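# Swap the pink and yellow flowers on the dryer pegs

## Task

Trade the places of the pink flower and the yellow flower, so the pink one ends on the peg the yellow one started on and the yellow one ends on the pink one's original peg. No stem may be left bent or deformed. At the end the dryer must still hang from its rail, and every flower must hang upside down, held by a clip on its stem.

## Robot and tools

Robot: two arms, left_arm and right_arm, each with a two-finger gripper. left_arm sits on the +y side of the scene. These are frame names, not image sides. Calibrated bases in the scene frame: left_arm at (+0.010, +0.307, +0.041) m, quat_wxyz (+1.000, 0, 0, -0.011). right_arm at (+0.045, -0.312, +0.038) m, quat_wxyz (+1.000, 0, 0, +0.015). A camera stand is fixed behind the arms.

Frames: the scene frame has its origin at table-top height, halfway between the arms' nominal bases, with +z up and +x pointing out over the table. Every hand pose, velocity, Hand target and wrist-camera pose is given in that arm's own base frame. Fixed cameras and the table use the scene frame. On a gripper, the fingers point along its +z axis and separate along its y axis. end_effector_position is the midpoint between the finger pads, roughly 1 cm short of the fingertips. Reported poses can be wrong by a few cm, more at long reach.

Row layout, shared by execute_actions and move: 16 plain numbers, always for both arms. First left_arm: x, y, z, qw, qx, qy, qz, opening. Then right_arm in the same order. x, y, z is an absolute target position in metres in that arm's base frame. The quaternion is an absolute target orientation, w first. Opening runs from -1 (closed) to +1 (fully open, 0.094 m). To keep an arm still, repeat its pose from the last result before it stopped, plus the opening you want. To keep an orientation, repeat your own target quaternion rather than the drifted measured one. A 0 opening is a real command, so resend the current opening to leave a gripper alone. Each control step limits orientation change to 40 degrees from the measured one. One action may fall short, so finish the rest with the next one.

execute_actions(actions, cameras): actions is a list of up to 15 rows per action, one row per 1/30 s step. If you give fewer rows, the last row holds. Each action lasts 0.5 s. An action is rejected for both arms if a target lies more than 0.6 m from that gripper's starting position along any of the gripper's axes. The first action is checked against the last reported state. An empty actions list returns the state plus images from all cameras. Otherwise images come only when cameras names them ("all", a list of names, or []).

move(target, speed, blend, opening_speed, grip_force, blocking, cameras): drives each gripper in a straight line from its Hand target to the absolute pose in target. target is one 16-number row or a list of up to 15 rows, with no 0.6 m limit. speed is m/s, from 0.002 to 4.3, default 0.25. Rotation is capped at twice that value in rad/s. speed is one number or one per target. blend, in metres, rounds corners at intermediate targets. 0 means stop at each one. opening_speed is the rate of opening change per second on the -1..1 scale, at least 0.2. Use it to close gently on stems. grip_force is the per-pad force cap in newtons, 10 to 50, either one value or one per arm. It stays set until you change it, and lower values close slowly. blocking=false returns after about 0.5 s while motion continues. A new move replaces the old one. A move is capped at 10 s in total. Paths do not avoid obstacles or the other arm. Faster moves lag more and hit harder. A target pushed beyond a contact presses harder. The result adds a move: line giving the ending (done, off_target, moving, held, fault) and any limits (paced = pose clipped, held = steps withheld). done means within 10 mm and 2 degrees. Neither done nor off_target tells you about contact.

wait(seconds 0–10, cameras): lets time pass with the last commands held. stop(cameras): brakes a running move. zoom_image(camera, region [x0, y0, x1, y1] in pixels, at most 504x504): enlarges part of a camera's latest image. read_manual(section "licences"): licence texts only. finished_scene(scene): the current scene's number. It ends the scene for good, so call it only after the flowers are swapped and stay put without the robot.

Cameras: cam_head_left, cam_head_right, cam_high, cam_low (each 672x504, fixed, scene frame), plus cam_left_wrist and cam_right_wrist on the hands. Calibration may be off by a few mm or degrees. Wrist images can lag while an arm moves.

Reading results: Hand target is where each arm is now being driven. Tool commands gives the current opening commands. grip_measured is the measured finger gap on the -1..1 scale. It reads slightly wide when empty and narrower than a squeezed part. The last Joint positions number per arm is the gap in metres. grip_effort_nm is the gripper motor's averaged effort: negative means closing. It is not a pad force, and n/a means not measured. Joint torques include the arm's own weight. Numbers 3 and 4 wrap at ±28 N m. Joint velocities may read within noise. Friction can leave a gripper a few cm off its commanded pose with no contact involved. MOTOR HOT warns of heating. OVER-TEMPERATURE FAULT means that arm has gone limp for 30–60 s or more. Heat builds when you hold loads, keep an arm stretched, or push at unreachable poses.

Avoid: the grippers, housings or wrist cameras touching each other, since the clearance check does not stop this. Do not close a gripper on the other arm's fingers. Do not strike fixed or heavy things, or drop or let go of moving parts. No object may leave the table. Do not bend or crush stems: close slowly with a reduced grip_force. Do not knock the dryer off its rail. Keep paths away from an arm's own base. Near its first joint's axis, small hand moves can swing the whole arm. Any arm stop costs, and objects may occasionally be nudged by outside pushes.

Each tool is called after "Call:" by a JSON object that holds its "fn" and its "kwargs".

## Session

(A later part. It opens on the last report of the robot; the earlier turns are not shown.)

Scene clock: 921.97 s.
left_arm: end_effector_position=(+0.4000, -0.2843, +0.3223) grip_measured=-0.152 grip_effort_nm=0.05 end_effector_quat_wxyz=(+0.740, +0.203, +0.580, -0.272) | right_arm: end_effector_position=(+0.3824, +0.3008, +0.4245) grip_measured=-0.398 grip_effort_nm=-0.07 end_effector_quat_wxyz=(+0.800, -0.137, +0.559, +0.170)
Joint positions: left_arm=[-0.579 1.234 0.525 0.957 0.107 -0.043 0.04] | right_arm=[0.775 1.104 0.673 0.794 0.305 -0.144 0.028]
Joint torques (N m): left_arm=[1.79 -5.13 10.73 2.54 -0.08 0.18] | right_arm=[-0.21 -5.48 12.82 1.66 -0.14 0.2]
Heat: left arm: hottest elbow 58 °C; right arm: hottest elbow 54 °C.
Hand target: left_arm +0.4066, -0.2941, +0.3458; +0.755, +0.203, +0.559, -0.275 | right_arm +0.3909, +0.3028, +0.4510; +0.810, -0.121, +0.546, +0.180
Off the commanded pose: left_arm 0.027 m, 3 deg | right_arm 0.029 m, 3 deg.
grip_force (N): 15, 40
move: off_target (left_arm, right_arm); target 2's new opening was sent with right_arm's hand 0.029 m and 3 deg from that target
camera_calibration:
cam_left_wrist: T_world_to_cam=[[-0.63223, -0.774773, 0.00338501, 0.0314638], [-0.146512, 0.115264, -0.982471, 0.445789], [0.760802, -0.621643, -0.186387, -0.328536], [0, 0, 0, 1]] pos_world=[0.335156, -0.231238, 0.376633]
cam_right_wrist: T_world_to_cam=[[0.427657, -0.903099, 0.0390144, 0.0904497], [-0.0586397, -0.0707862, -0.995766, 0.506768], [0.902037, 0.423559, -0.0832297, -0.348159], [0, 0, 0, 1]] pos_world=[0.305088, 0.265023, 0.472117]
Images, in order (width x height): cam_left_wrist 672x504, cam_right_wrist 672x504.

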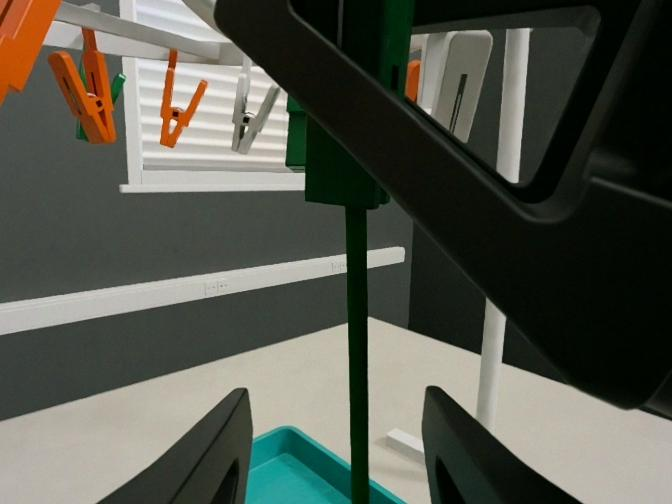

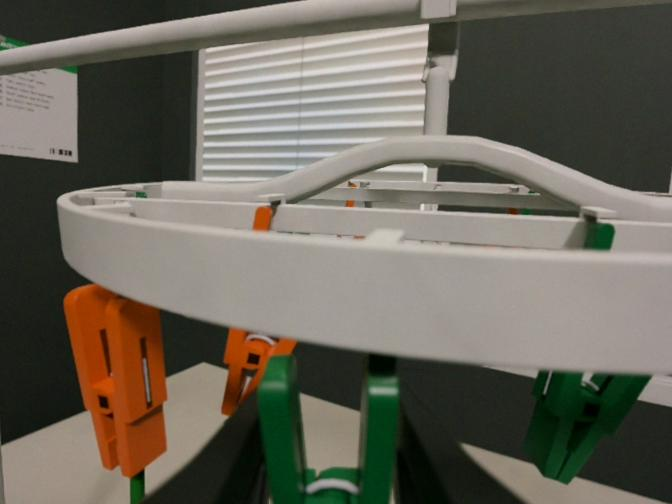

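Call:
{"fn": "move", "kwargs": {"target": [[0.4045, -0.2995, 0.346, 0.7554, 0.2034, 0.5589, -0.2749, -0.15, 0.3925, 0.304, 0.4515, 0.8084, -0.1210, 0.5450, 0.1795, -0.45], [0.4045, -0.2995, 0.346, 0.7554, 0.2034, 0.5589, -0.2749, -0.95, 0.3925, 0.304, 0.4515, 0.8084, -0.1210, 0.5450, 0.1795, -0.45]], "speed": 0.06, "opening_speed": 0.6, "cameras": ["cam_left_wrist", "cam_right_wrist"]}}

Scene clock: 932.10 s.
left_arm: end_effector_position=(+0.3971, -0.2888, +0.3220) grip_measured=-0.923 grip_effort_nm=-0.39 end_effector_quat_wxyz=(+0.740, +0.203, +0.580, -0.272) | right_arm: end_effector_position=(+0.3824, +0.3008, +0.4245) grip_measured=-0.449 grip_effort_nm=-0.08 end_effector_quat_wxyz=(+0.800, -0.137, +0.559, +0.170)
Joint positions: left_arm=[-0.596 1.235 0.525 0.957 0.09 -0.037 0.004] | right_arm=[0.775 1.104 0.673 0.794 0.305 -0.144 0.026]
Joint torques (N m): left_arm=[1.85 -5.25 10.69 2.5 -0.06 0.18] | right_arm=[-0.15 -5.48 12.9 1.7 -0.14 0.2]
Heat: left arm: hottest elbow 56 °C; right arm: hottest elbow 56 °C.
Hand target: left_arm +0.4032, -0.2985, +0.3456; +0.755, +0.203, +0.559, -0.275 | right_arm +0.3909, +0.3028, +0.4510; +0.810, -0.121, +0.546, +0.180
Off the commanded pose: left_arm 0.027 m, 3 deg | right_arm 0.029 m, 3 deg.
grip_force (N): 15, 40
move: off_target (left_arm, right_arm); target 2's new opening was sent with left_arm's hand 0.027 m and 3 deg from that target
camera_calibration:
cam_left_wrist: T_world_to_cam=[[-0.631932, -0.775021, 0.00227062, 0.0262516], [-0.146171, 0.116306, -0.982399, 0.445814], [0.761115, -0.621141, -0.186782, -0.329125], [0, 0, 0, 1]] pos_world=[0.332256, -0.235938, 0.376433]
cam_right_wrist: T_world_to_cam=[[0.427657, -0.903099, 0.0390144, 0.0904497], [-0.0586397, -0.0707862, -0.995766, 0.506768], [0.902037, 0.423559, -0.0832297, -0.348159], [0, 0, 0, 1]] pos_world=[0.305088, 0.265023, 0.472117]
Images, in order (width x height): cam_left_wrist 672x504, cam_right_wrist 672x504.

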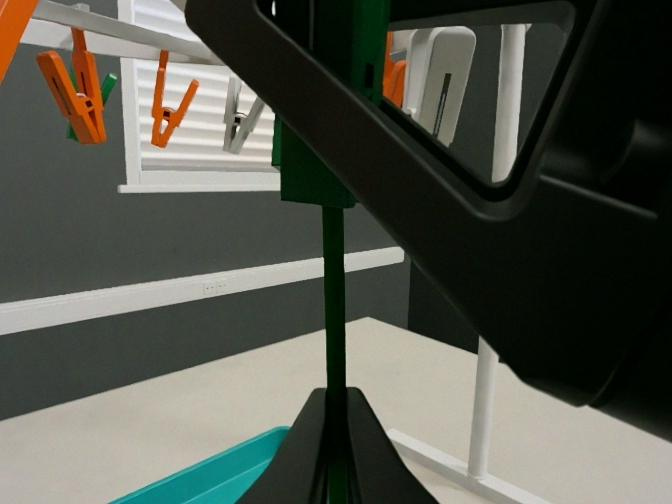

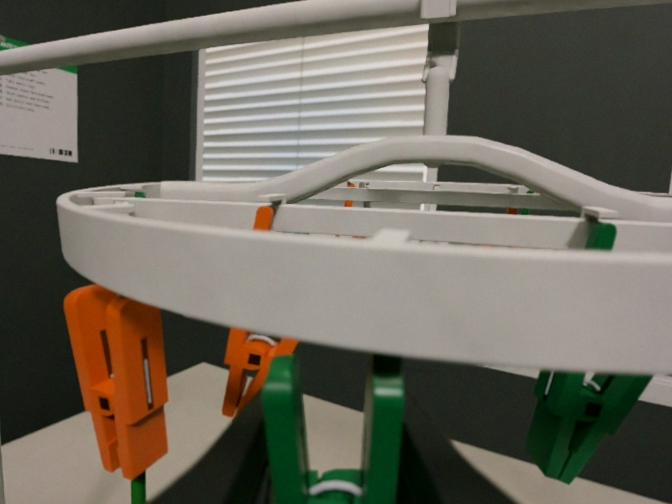

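Call:
{"fn": "move", "kwargs": {"target": [[0.4045, -0.2995, 0.346, 0.7554, 0.2034, 0.5589, -0.2749, -1.0, 0.3925, 0.304, 0.4515, 0.8084, -0.1210, 0.5450, 0.1795, -0.95], [0.400, -0.2950, 0.289, 0.7554, 0.2034, 0.5589, -0.2749, -1.0, 0.3925, 0.304, 0.4515, 0.8084, -0.1210, 0.5450, 0.1795, -0.95]], "speed": 0.06, "opening_speed": 0.5, "cameras": ["cam_left_wrist", "cam_right_wrist", "cam_low"]}}

Scene clock: 939.97 s.
left_arm: end_effector_position=(+0.4013, -0.2916, +0.2892) grip_measured=-0.924 grip_effort_nm=-0.42 end_effector_quat_wxyz=(+0.752, +0.199, +0.565, -0.275) | right_arm: end_effector_position=(+0.3830, +0.3002, +0.4252) grip_measured=-0.570 grip_effort_nm=-0.85 end_effector_quat_wxyz=(+0.800, -0.136, +0.558, +0.170)
Joint positions: left_arm=[-0.596 1.381 0.494 1.174 0.09 -0.037 0.004] | right_arm=[0.773 1.104 0.674 0.794 0.305 -0.144 0.02]
Joint torques (N m): left_arm=[2.08 -6.12 6.27 2.8 0.08 0.17] | right_arm=[0.03 -5.42 12.82 1.68 -0.14 0.18]
Heat: left arm: hottest elbow 56 °C; right arm: hottest elbow 58 °C.
Hand target: left_arm +0.3999, -0.2949, +0.2890; +0.755, +0.203, +0.559, -0.275 | right_arm +0.3910, +0.3029, +0.4510; +0.810, -0.121, +0.545, +0.180
Off the commanded pose: left_arm 0.004 m, 1 deg | right_arm 0.028 m, 3 deg.
grip_force (N): 15, 40
move: off_target (right_arm)
camera_calibration:
cam_left_wrist: T_world_to_cam=[[-0.631701, -0.775211, -0.00113495, 0.0277252], [-0.113579, 0.0940007, -0.989072, 0.396869], [0.766846, -0.624669, -0.147428, -0.354808], [0, 0, 0, 1]] pos_world=[0.334673, -0.237451, 0.340255]
cam_right_wrist: T_world_to_cam=[[0.426363, -0.903735, 0.0384337, 0.0906021], [-0.0578958, -0.0696668, -0.995889, 0.506795], [0.902698, 0.422385, -0.0820258, -0.348815], [0, 0, 0, 1]] pos_world=[0.305587, 0.264521, 0.472617]
Images, in order (width x height): cam_low 672x504, cam_left_wrist 672x504, cam_right_wrist 672x504.

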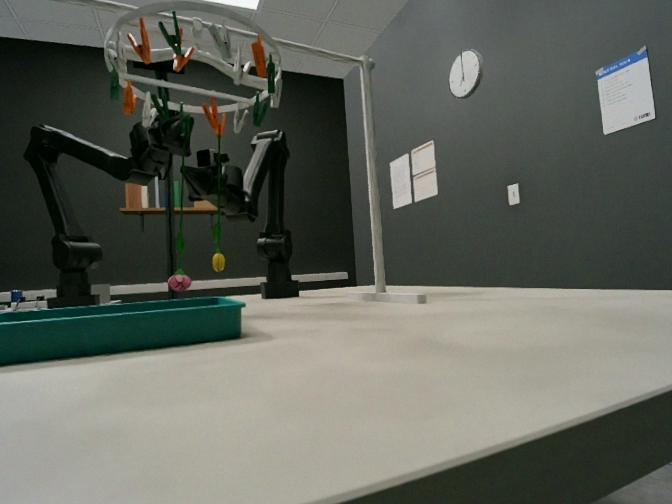

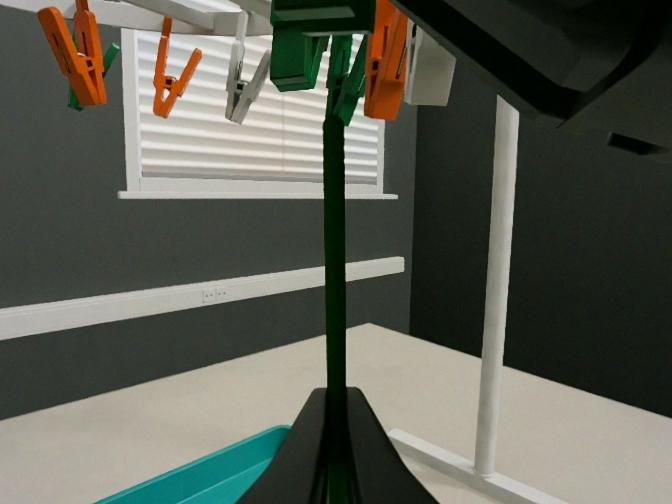

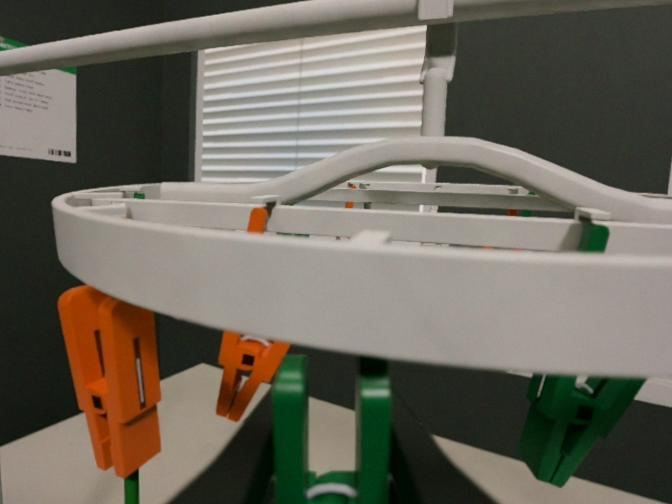

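Call:
{"fn": "move", "kwargs": {"target": [[0.400, -0.2950, 0.282, 0.7554, 0.2034, 0.5589, -0.2749, -1.0, 0.3925, 0.304, 0.4515, 0.8084, -0.1210, 0.5450, 0.1795, -0.1], [0.345, -0.250, 0.282, 0.7554, 0.2034, 0.5589, -0.2749, -1.0, 0.328, 0.276, 0.430, 0.8084, -0.1210, 0.5450, 0.1795, -0.1], [0.335, -0.26, 0.284, 0.7554, 0.2034, 0.5589, -0.2749, -1.0, 0.31, 0.17, 0.415, 0.733, -0.233, 0.5625, 0.3036, -0.1], [0.33, -0.31, 0.284, 0.7917, 0.1033, 0.5858, -0.1396, -1.0, 0.365, 0.105, 0.41, 0.6871, -0.3044, 0.5272, 0.3967, -0.1], [0.37, -0.38, 0.284, 0.8034, 0.0208, 0.5944, -0.0281, -1.0, 0.365, 0.105, 0.41, 0.6871, -0.3044, 0.5272, 0.3967, -0.1]], "speed": 0.18, "opening_speed": 0.6, "blend": [0, 0.01, 0.03, 0.03, 0], "cameras": ["all"]}}

Call:
{"fn": "zoom_image", "kwargs": {"camera": "cam_right_wrist", "region": [300, 130, 460, 310]}}

Scene clock: 965.23 s.
left_arm: end_effector_position=(+0.3675, -0.3682, +0.2733) grip_measured=-0.924 grip_effort_nm=-0.42 end_effector_quat_wxyz=(+0.797, +0.031, +0.603, -0.019) | right_arm: end_effector_position=(+0.3562, +0.1092, +0.3864) grip_measured=-0.101 grip_effort_nm=0.08 end_effector_quat_wxyz=(+0.675, -0.297, +0.541, +0.404)
Joint positions: left_arm=[-1.056 1.647 0.701 1.413 -0.928 0.41 0.004] | right_arm=[-0.133 0.999 0.507 1.059 -1.111 0.555 0.042]
Joint torques (N m): left_arm=[2.02 -8.82 8.28 2.28 0.16 0.19] | right_arm=[-0.32 -2.61 11.95 1.81 0.26 0.19]
Heat: left arm: hottest elbow 54 °C; right arm: hottest elbow 58 °C.
Hand target: left_arm +0.3695, -0.3794, +0.2839; +0.803, +0.021, +0.595, -0.028 | right_arm +0.3637, +0.1050, +0.4095; +0.687, -0.305, +0.527, +0.396
Off the commanded pose: left_arm 0.016 m, 2 deg | right_arm 0.026 m, 2 deg.
grip_force (N): 15, 40
move: off_target (left_arm, right_arm)
camera_calibration:
cam_left_wrist: T_world_to_cam=[[-0.0589113, -0.997556, -0.0375644, -0.335451], [-0.157633, 0.0464536, -0.986405, 0.382401], [0.985739, -0.052189, -0.159985, -0.245369], [0, 0, 0, 1]] pos_world=[0.282387, -0.365201, 0.325345]
cam_right_wrist: T_world_to_cam=[[0.869145, -0.493902, -0.0254589, -0.246892], [-0.113778, -0.149594, -0.982179, 0.476751], [0.481292, 0.856553, -0.186214, -0.104166], [0, 0, 0, 1]] pos_world=[0.318963, 0.0386022, 0.442572]

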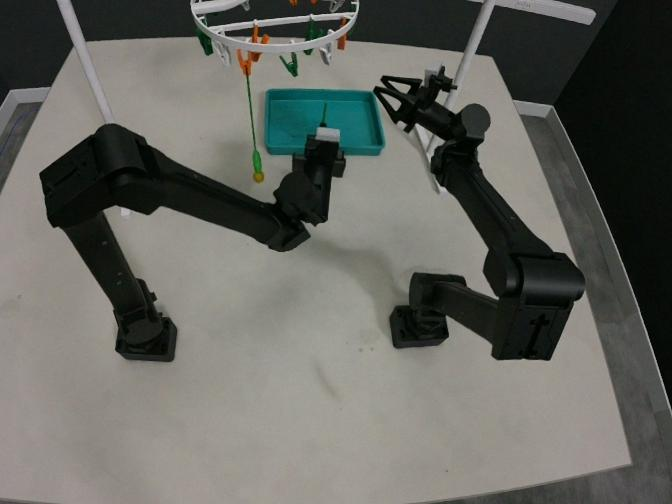

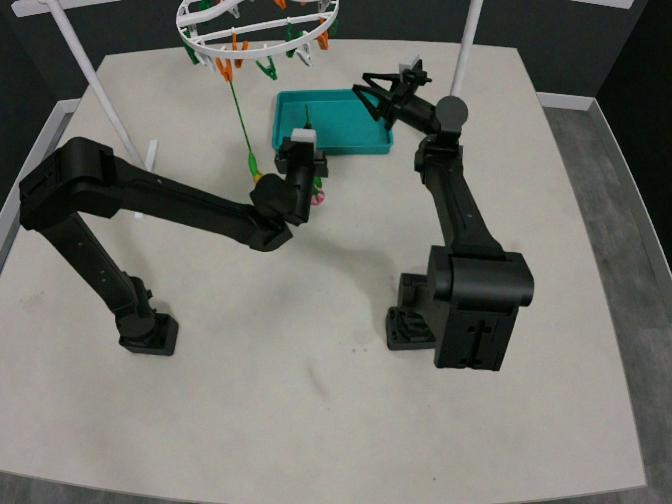

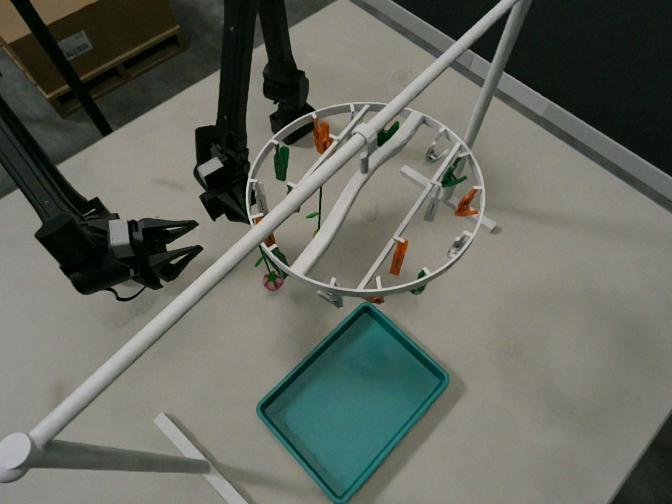

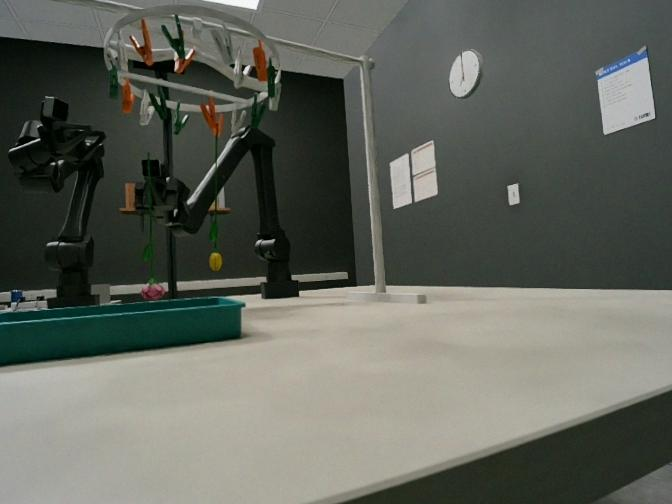

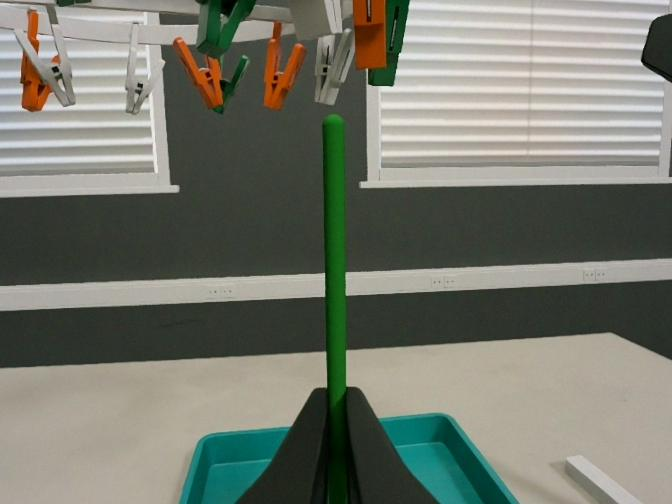

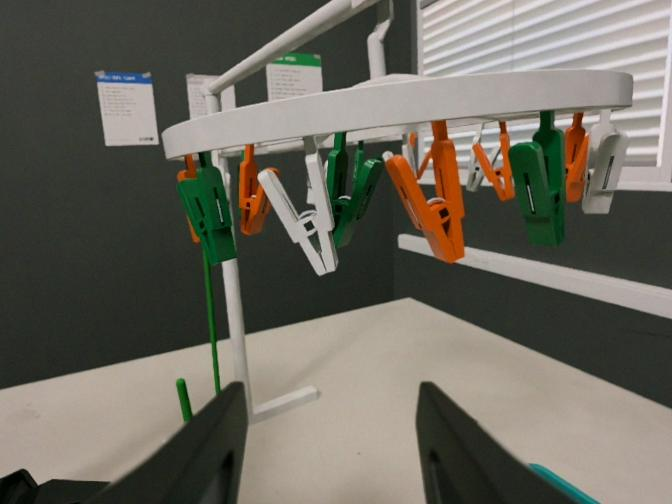

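Scaled by 2.800 from the camera's 672x504 image, which has a finer 960x720 frame.

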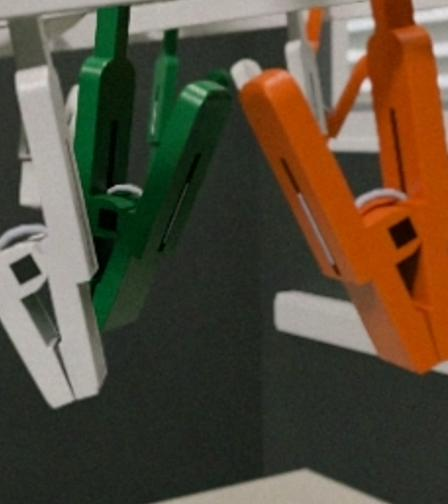

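Call:
{"fn": "move", "kwargs": {"target": [0.487, -0.4005, 0.309, 0.8034, 0.0208, 0.5944, -0.0281, -1.0, 0.444, 0.136, 0.436, 0.6461, -0.3537, 0.4869, 0.4694, -0.05], "speed": 0.12, "cameras": ["cam_left_wrist", "cam_right_wrist", "cam_low", "cam_head_left", "cam_head_right"]}}

Call:
{"fn": "zoom_image", "kwargs": {"camera": "cam_right_wrist", "region": [280, 200, 460, 400]}}

Call:
{"fn": "zoom_image", "kwargs": {"camera": "cam_left_wrist", "region": [236, 0, 436, 150]}}

Scene clock: 998.93 s.
left_arm: end_effector_position=(+0.4757, -0.3928, +0.2992) grip_measured=-0.924 grip_effort_nm=-0.42 end_effector_quat_wxyz=(+0.799, +0.031, +0.600, -0.021) | right_arm: end_effector_position=(+0.4366, +0.1319, +0.4190) grip_measured=-0.052 grip_effort_nm=0.08 end_effector_quat_wxyz=(+0.642, -0.343, +0.501, +0.469)
Joint positions: left_arm=[-0.887 1.737 0.95 1.184 -0.768 0.309 0.004] | right_arm=[-0.068 1.339 0.805 1.33 -1.192 0.791 0.045]
Joint torques (N m): left_arm=[3.08 -11.16 9.81 1.28 0.31 -0.07] | right_arm=[1.32 -8.29 11.33 1.46 0.4 0.18]
Heat: left arm: hottest elbow 55 °C; right arm: hottest elbow 54 °C.
Hand target: left_arm +0.4863, -0.3998, +0.3090; +0.803, +0.021, +0.594, -0.028 | right_arm +0.4430, +0.1358, +0.4355; +0.646, -0.354, +0.487, +0.469
Off the commanded pose: left_arm 0.017 m, 2 deg | right_arm 0.019 m, 2 deg.
grip_force (N): 15, 40
move: off_target (left_arm, right_arm)
camera_calibration:
cam_left_wrist: T_world_to_cam=[[-0.0623343, -0.997405, -0.036032, -0.351438], [-0.148993, 0.0449971, -0.987814, 0.421901], [0.986872, -0.0562062, -0.151411, -0.35378], [0, 0, 0, 1]] pos_world=[0.390089, -0.389395, 0.350531]
cam_right_wrist: T_world_to_cam=[[0.946507, -0.322071, -0.0198753, -0.363594], [-0.0701821, -0.14535, -0.986888, 0.503633], [0.314959, 0.935491, -0.160179, -0.104921], [0, 0, 0, 1]] pos_world=[0.412536, 0.0542529, 0.472996]
Images, in order (width x height): cam_head_left 672x504, cam_head_right 672x504, cam_low 672x504, cam_left_wrist 672x504, cam_right_wrist 672x504.

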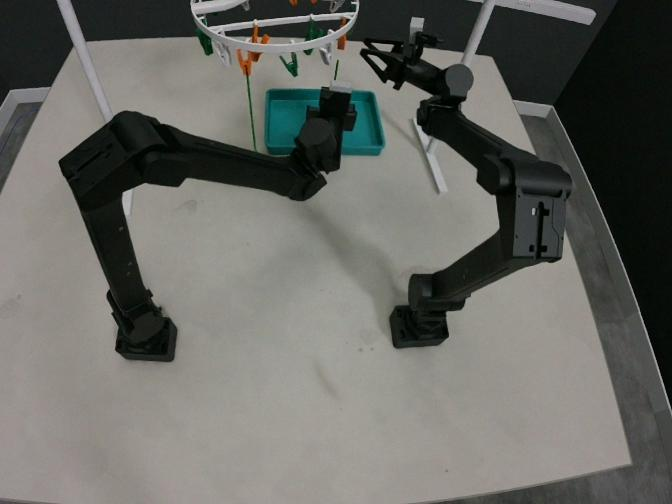

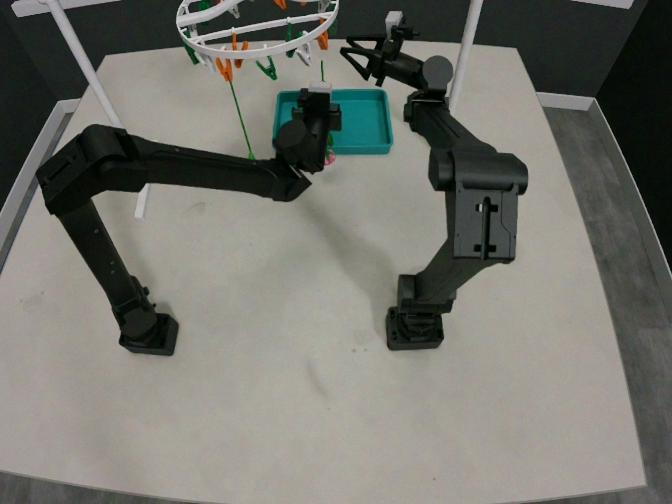

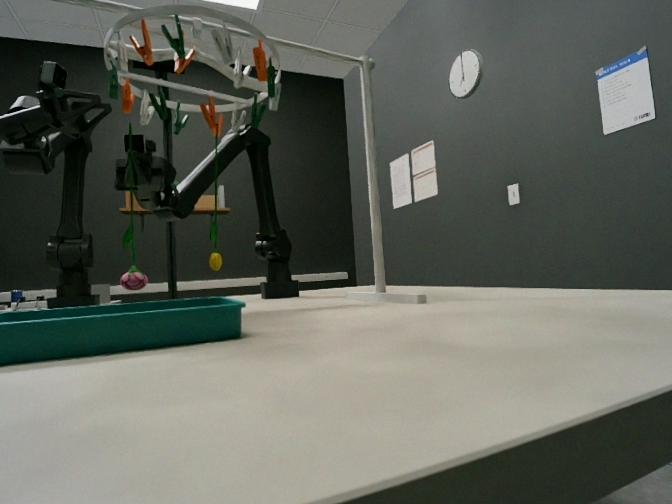

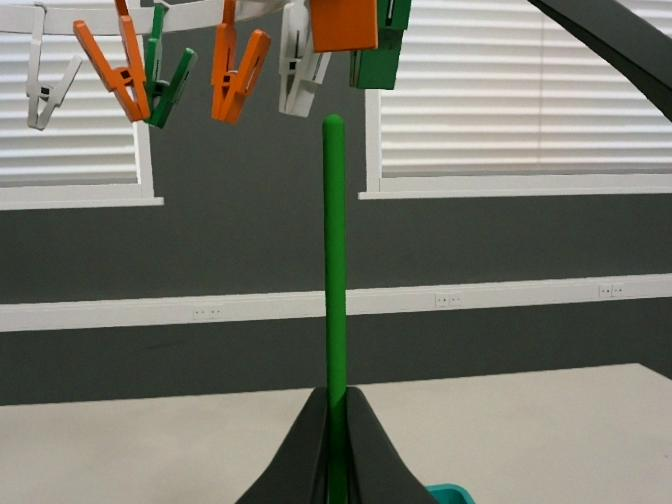

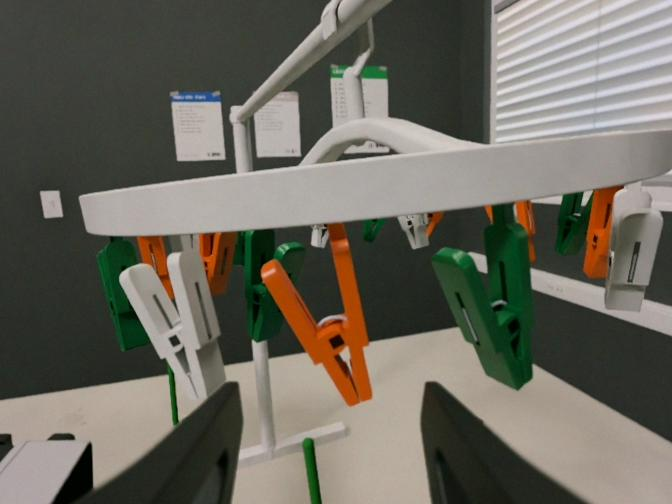

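Scaled by 2.520 from the camera's 672x504 image, which has a finer 960x720 frame.

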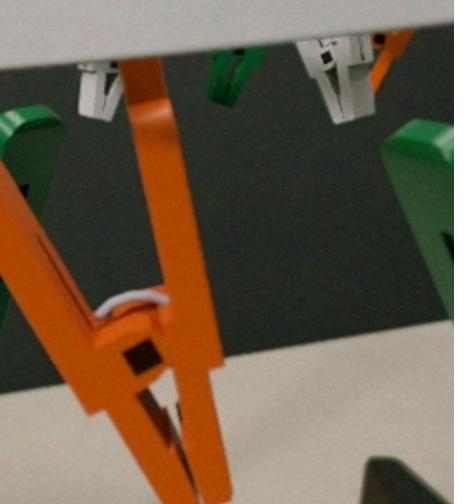

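Scaled by 2.520 from the camera's 672x504 image, which has a finer 960x720 frame.

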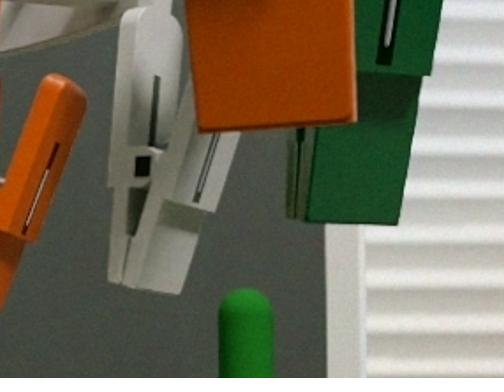

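Call:
{"fn": "move", "kwargs": {"target": [0.487, -0.4005, 0.309, 0.8034, 0.0208, 0.5944, -0.0281, -1.0, 0.4545, 0.187, 0.456, 0.6293, -0.3705, 0.4742, 0.4917, -0.03], "speed": 0.1, "cameras": ["cam_left_wrist", "cam_right_wrist"]}}

Call:
{"fn": "zoom_image", "kwargs": {"camera": "cam_right_wrist", "region": [220, 250, 474, 504]}}

Scene clock: 1025.23 s.
left_arm: end_effector_position=(+0.4757, -0.3928, +0.2992) grip_measured=-0.924 grip_effort_nm=-0.42 end_effector_quat_wxyz=(+0.799, +0.031, +0.600, -0.021) | right_arm: end_effector_position=(+0.4453, +0.1825, +0.4391) grip_measured=-0.031 grip_effort_nm=0.07 end_effector_quat_wxyz=(+0.619, -0.358, +0.488, +0.500)
Joint positions: left_arm=[-0.887 1.737 0.95 1.184 -0.768 0.309 0.004] | right_arm=[0.052 1.354 0.887 1.203 -1.162 0.74 0.046]
Joint torques (N m): left_arm=[3.08 -11.16 9.81 1.29 0.3 -0.07] | right_arm=[1.38 -9.11 11.79 0.72 0.5 -0.13]
Heat: left arm: hottest elbow 56 °C; right arm: hottest elbow 53 °C.
Hand target: left_arm +0.4863, -0.3998, +0.3090; +0.803, +0.021, +0.594, -0.028 | right_arm +0.4534, +0.1866, +0.4557; +0.630, -0.370, +0.474, +0.492
Off the commanded pose: left_arm 0.017 m, 2 deg | right_arm 0.020 m, 3 deg.
grip_force (N): 15, 40
move: off_target (left_arm, right_arm)
camera_calibration:
cam_left_wrist: T_world_to_cam=[[-0.0623343, -0.997405, -0.036032, -0.351438], [-0.148993, 0.0449971, -0.987814, 0.421901], [0.986872, -0.0562062, -0.151411, -0.35378], [0, 0, 0, 1]] pos_world=[0.390089, -0.389395, 0.350531]
cam_right_wrist: T_world_to_cam=[[0.96993, -0.240884, -0.0347902, -0.373826], [-0.0711812, -0.144064, -0.987005, 0.531691], [0.232741, 0.959802, -0.156879, -0.121082], [0, 0, 0, 1]] pos_world=[0.428613, 0.102763, 0.492781]
Images, in order (width x height): cam_left_wrist 672x504, cam_right_wrist 672x504.

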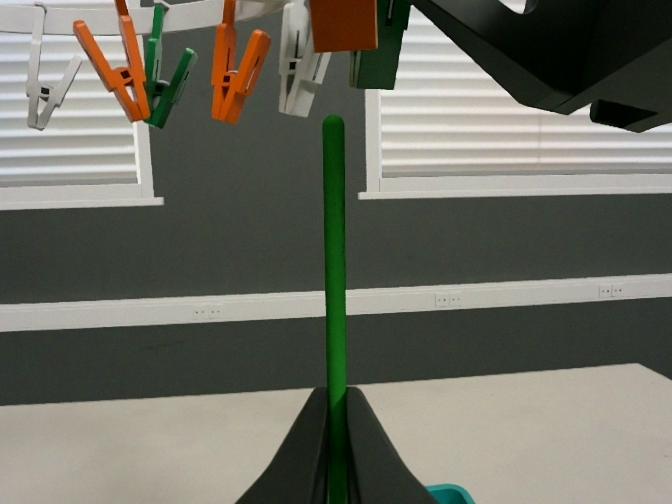

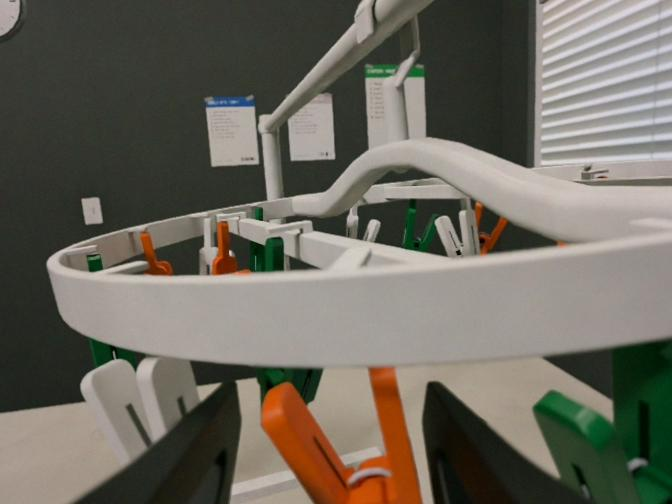

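Scaled by 1.984 from the camera's 672x504 image, which has a finer 960x720 frame.

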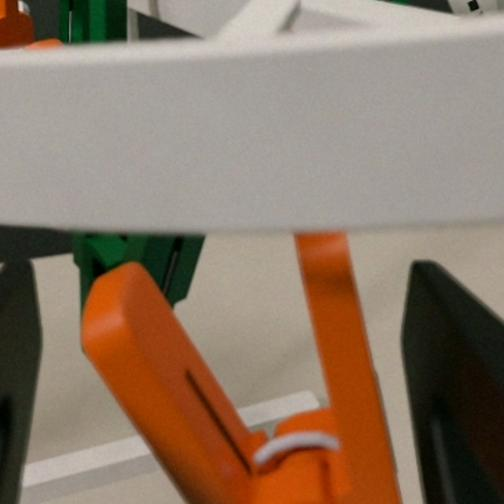

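Call:
{"fn": "move", "kwargs": {"target": [0.487, -0.4005, 0.309, 0.8034, 0.0208, 0.5944, -0.0281, -1.0, 0.4575, 0.187, 0.455, 0.6293, -0.3705, 0.4742, 0.4917, -0.95], "speed": 0.06, "opening_speed": 0.5, "cameras": ["cam_left_wrist", "cam_right_wrist", "cam_low", "cam_head_left", "cam_head_right"]}}

Call:
{"fn": "zoom_image", "kwargs": {"camera": "cam_right_wrist", "region": [220, 250, 474, 504]}}

Call:
{"fn": "zoom_image", "kwargs": {"camera": "cam_left_wrist", "region": [236, 0, 436, 150]}}

Call:
{"fn": "zoom_image", "kwargs": {"camera": "cam_head_left", "region": [300, 20, 380, 100]}}

Call:
{"fn": "zoom_image", "kwargs": {"camera": "cam_low", "region": [110, 85, 150, 145]}}

Scene clock: 1032.40 s.
left_arm: end_effector_position=(+0.4757, -0.3928, +0.2992) grip_measured=-0.924 grip_effort_nm=-0.42 end_effector_quat_wxyz=(+0.799, +0.031, +0.600, -0.021) | right_arm: end_effector_position=(+0.4485, +0.1826, +0.4380) grip_measured=-0.578 grip_effort_nm=-0.85 end_effector_quat_wxyz=(+0.619, -0.357, +0.489, +0.500)
Joint positions: left_arm=[-0.887 1.737 0.95 1.184 -0.768 0.309 0.004] | right_arm=[0.052 1.363 0.893 1.203 -1.161 0.739 0.02]
Joint torques (N m): left_arm=[3.08 -11.16 9.81 1.28 0.3 -0.07] | right_arm=[1.38 -9.29 11.78 0.83 0.46 -0.13]
Heat: left arm: hottest elbow 57 °C; right arm: hottest elbow 54 °C.
Hand target: left_arm +0.4863, -0.3998, +0.3090; +0.803, +0.021, +0.594, -0.028 | right_arm +0.4565, +0.1866, +0.4545; +0.629, -0.370, +0.474, +0.492
Off the commanded pose: left_arm 0.017 m, 2 deg | right_arm 0.020 m, 3 deg.
grip_force (N): 15, 40
move: off_target (left_arm, right_arm)
camera_calibration:
cam_left_wrist: T_world_to_cam=[[-0.0623343, -0.997405, -0.036032, -0.351438], [-0.148993, 0.0449971, -0.987814, 0.421901], [0.986872, -0.0562062, -0.151411, -0.35378], [0, 0, 0, 1]] pos_world=[0.390089, -0.389395, 0.350531]
cam_right_wrist: T_world_to_cam=[[0.969728, -0.241469, -0.0363434, -0.376006], [-0.0728984, -0.144225, -0.986856, 0.531643], [0.233054, 0.959631, -0.157462, -0.122005], [0, 0, 0, 1]] pos_world=[0.431813, 0.102963, 0.491779]
Images, in order (width x height): cam_head_left 672x504, cam_head_right 672x504, cam_low 672x504, cam_left_wrist 672x504, cam_right_wrist 672x504.

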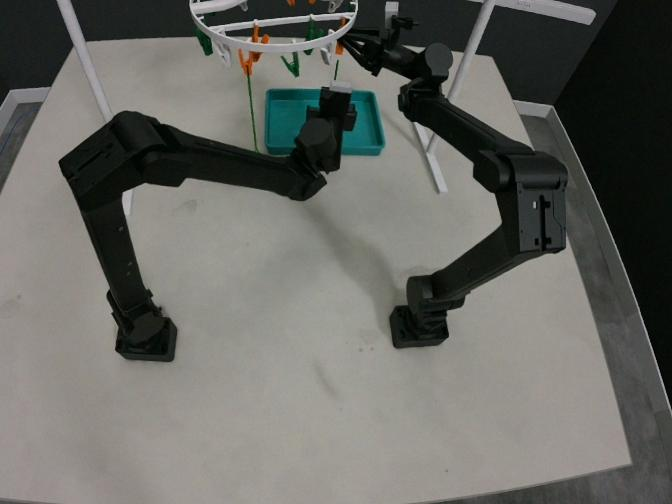

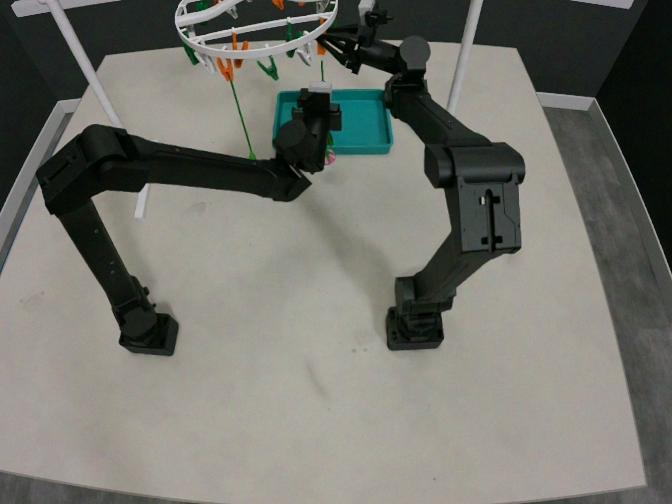

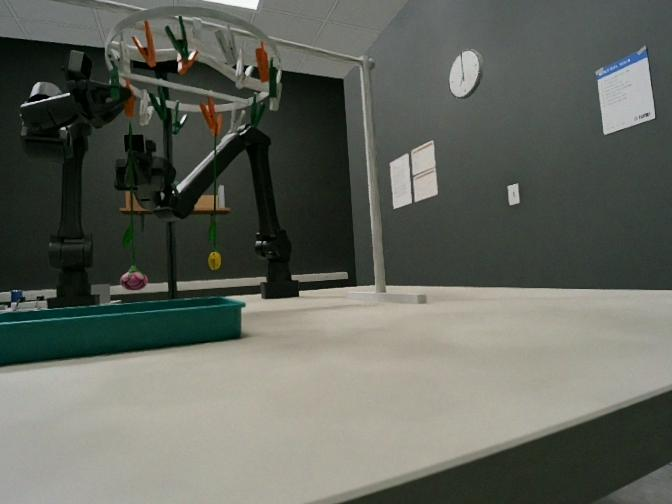

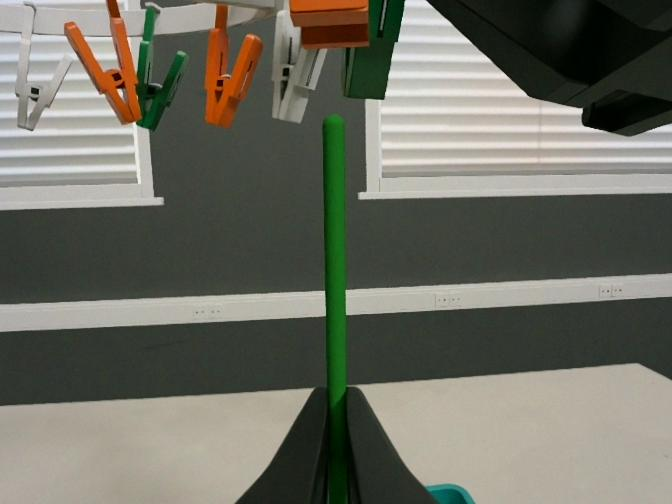

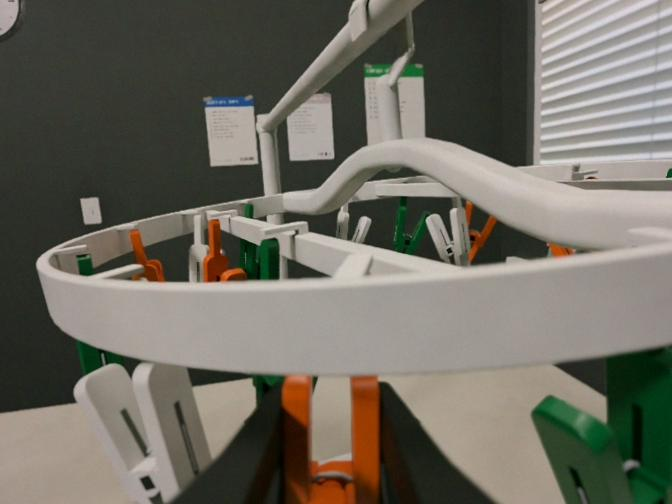

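Scaled by 1.984 from the camera's 672x504 image, which has a finer 960x720 frame.

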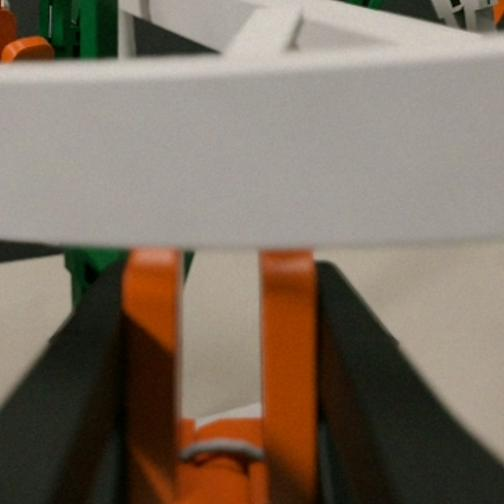

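Scaled by 2.520 from the camera's 672x504 image, which has a finer 960x720 frame.

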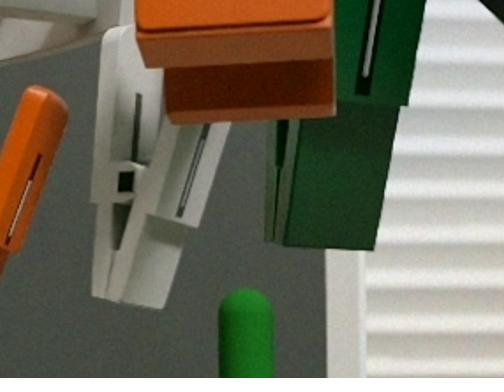

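Scaled by 6.300 from the camera's 672x504 image, which has a finer 960x720 frame.

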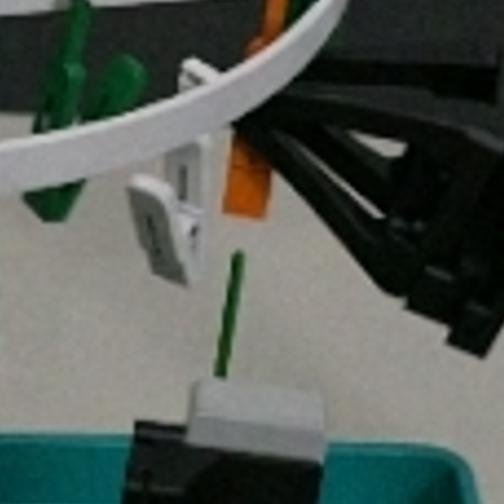

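Scaled by 8.400 from the camera's 672x504 image, which has a finer 960x720 frame.

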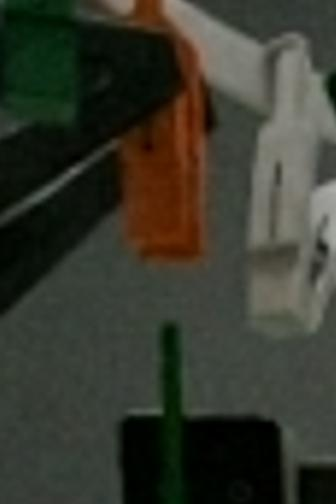

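Call:
{"fn": "zoom_image", "kwargs": {"camera": "cam_head_left", "region": [322, 35, 352, 65]}}

Call:
{"fn": "zoom_image", "kwargs": {"camera": "cam_head_right", "region": [302, 35, 342, 75]}}

Call:
{"fn": "zoom_image", "kwargs": {"camera": "cam_low", "region": [115, 100, 145, 130]}}

Scaled by 16.800 from the camera's 672x504 image, which has a finer 960x720 frame.

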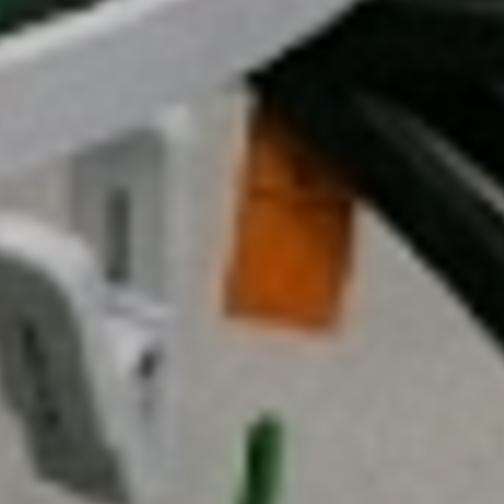

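Scaled by 12.600 from the camera's 672x504 image, which has a finer 960x720 frame.

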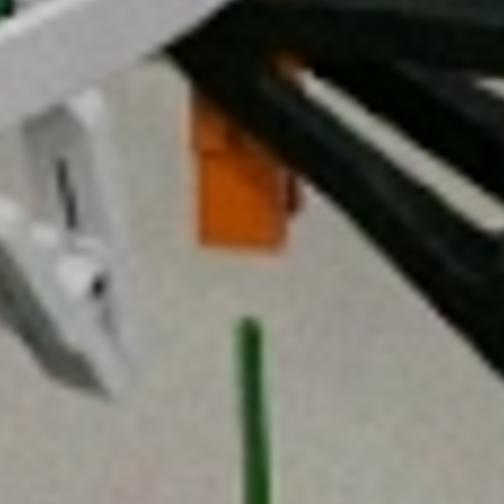

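Scaled by 16.800 from the camera's 672x504 image, which has a finer 960x720 frame.

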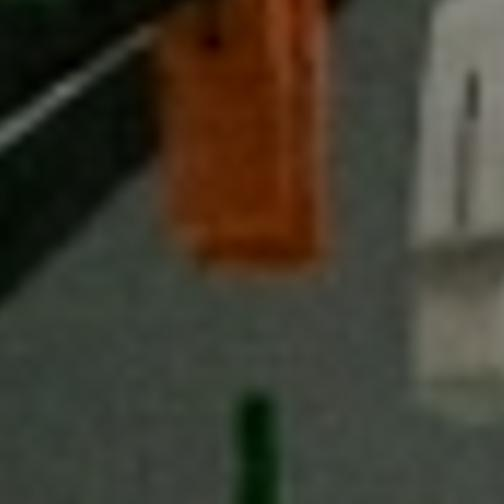

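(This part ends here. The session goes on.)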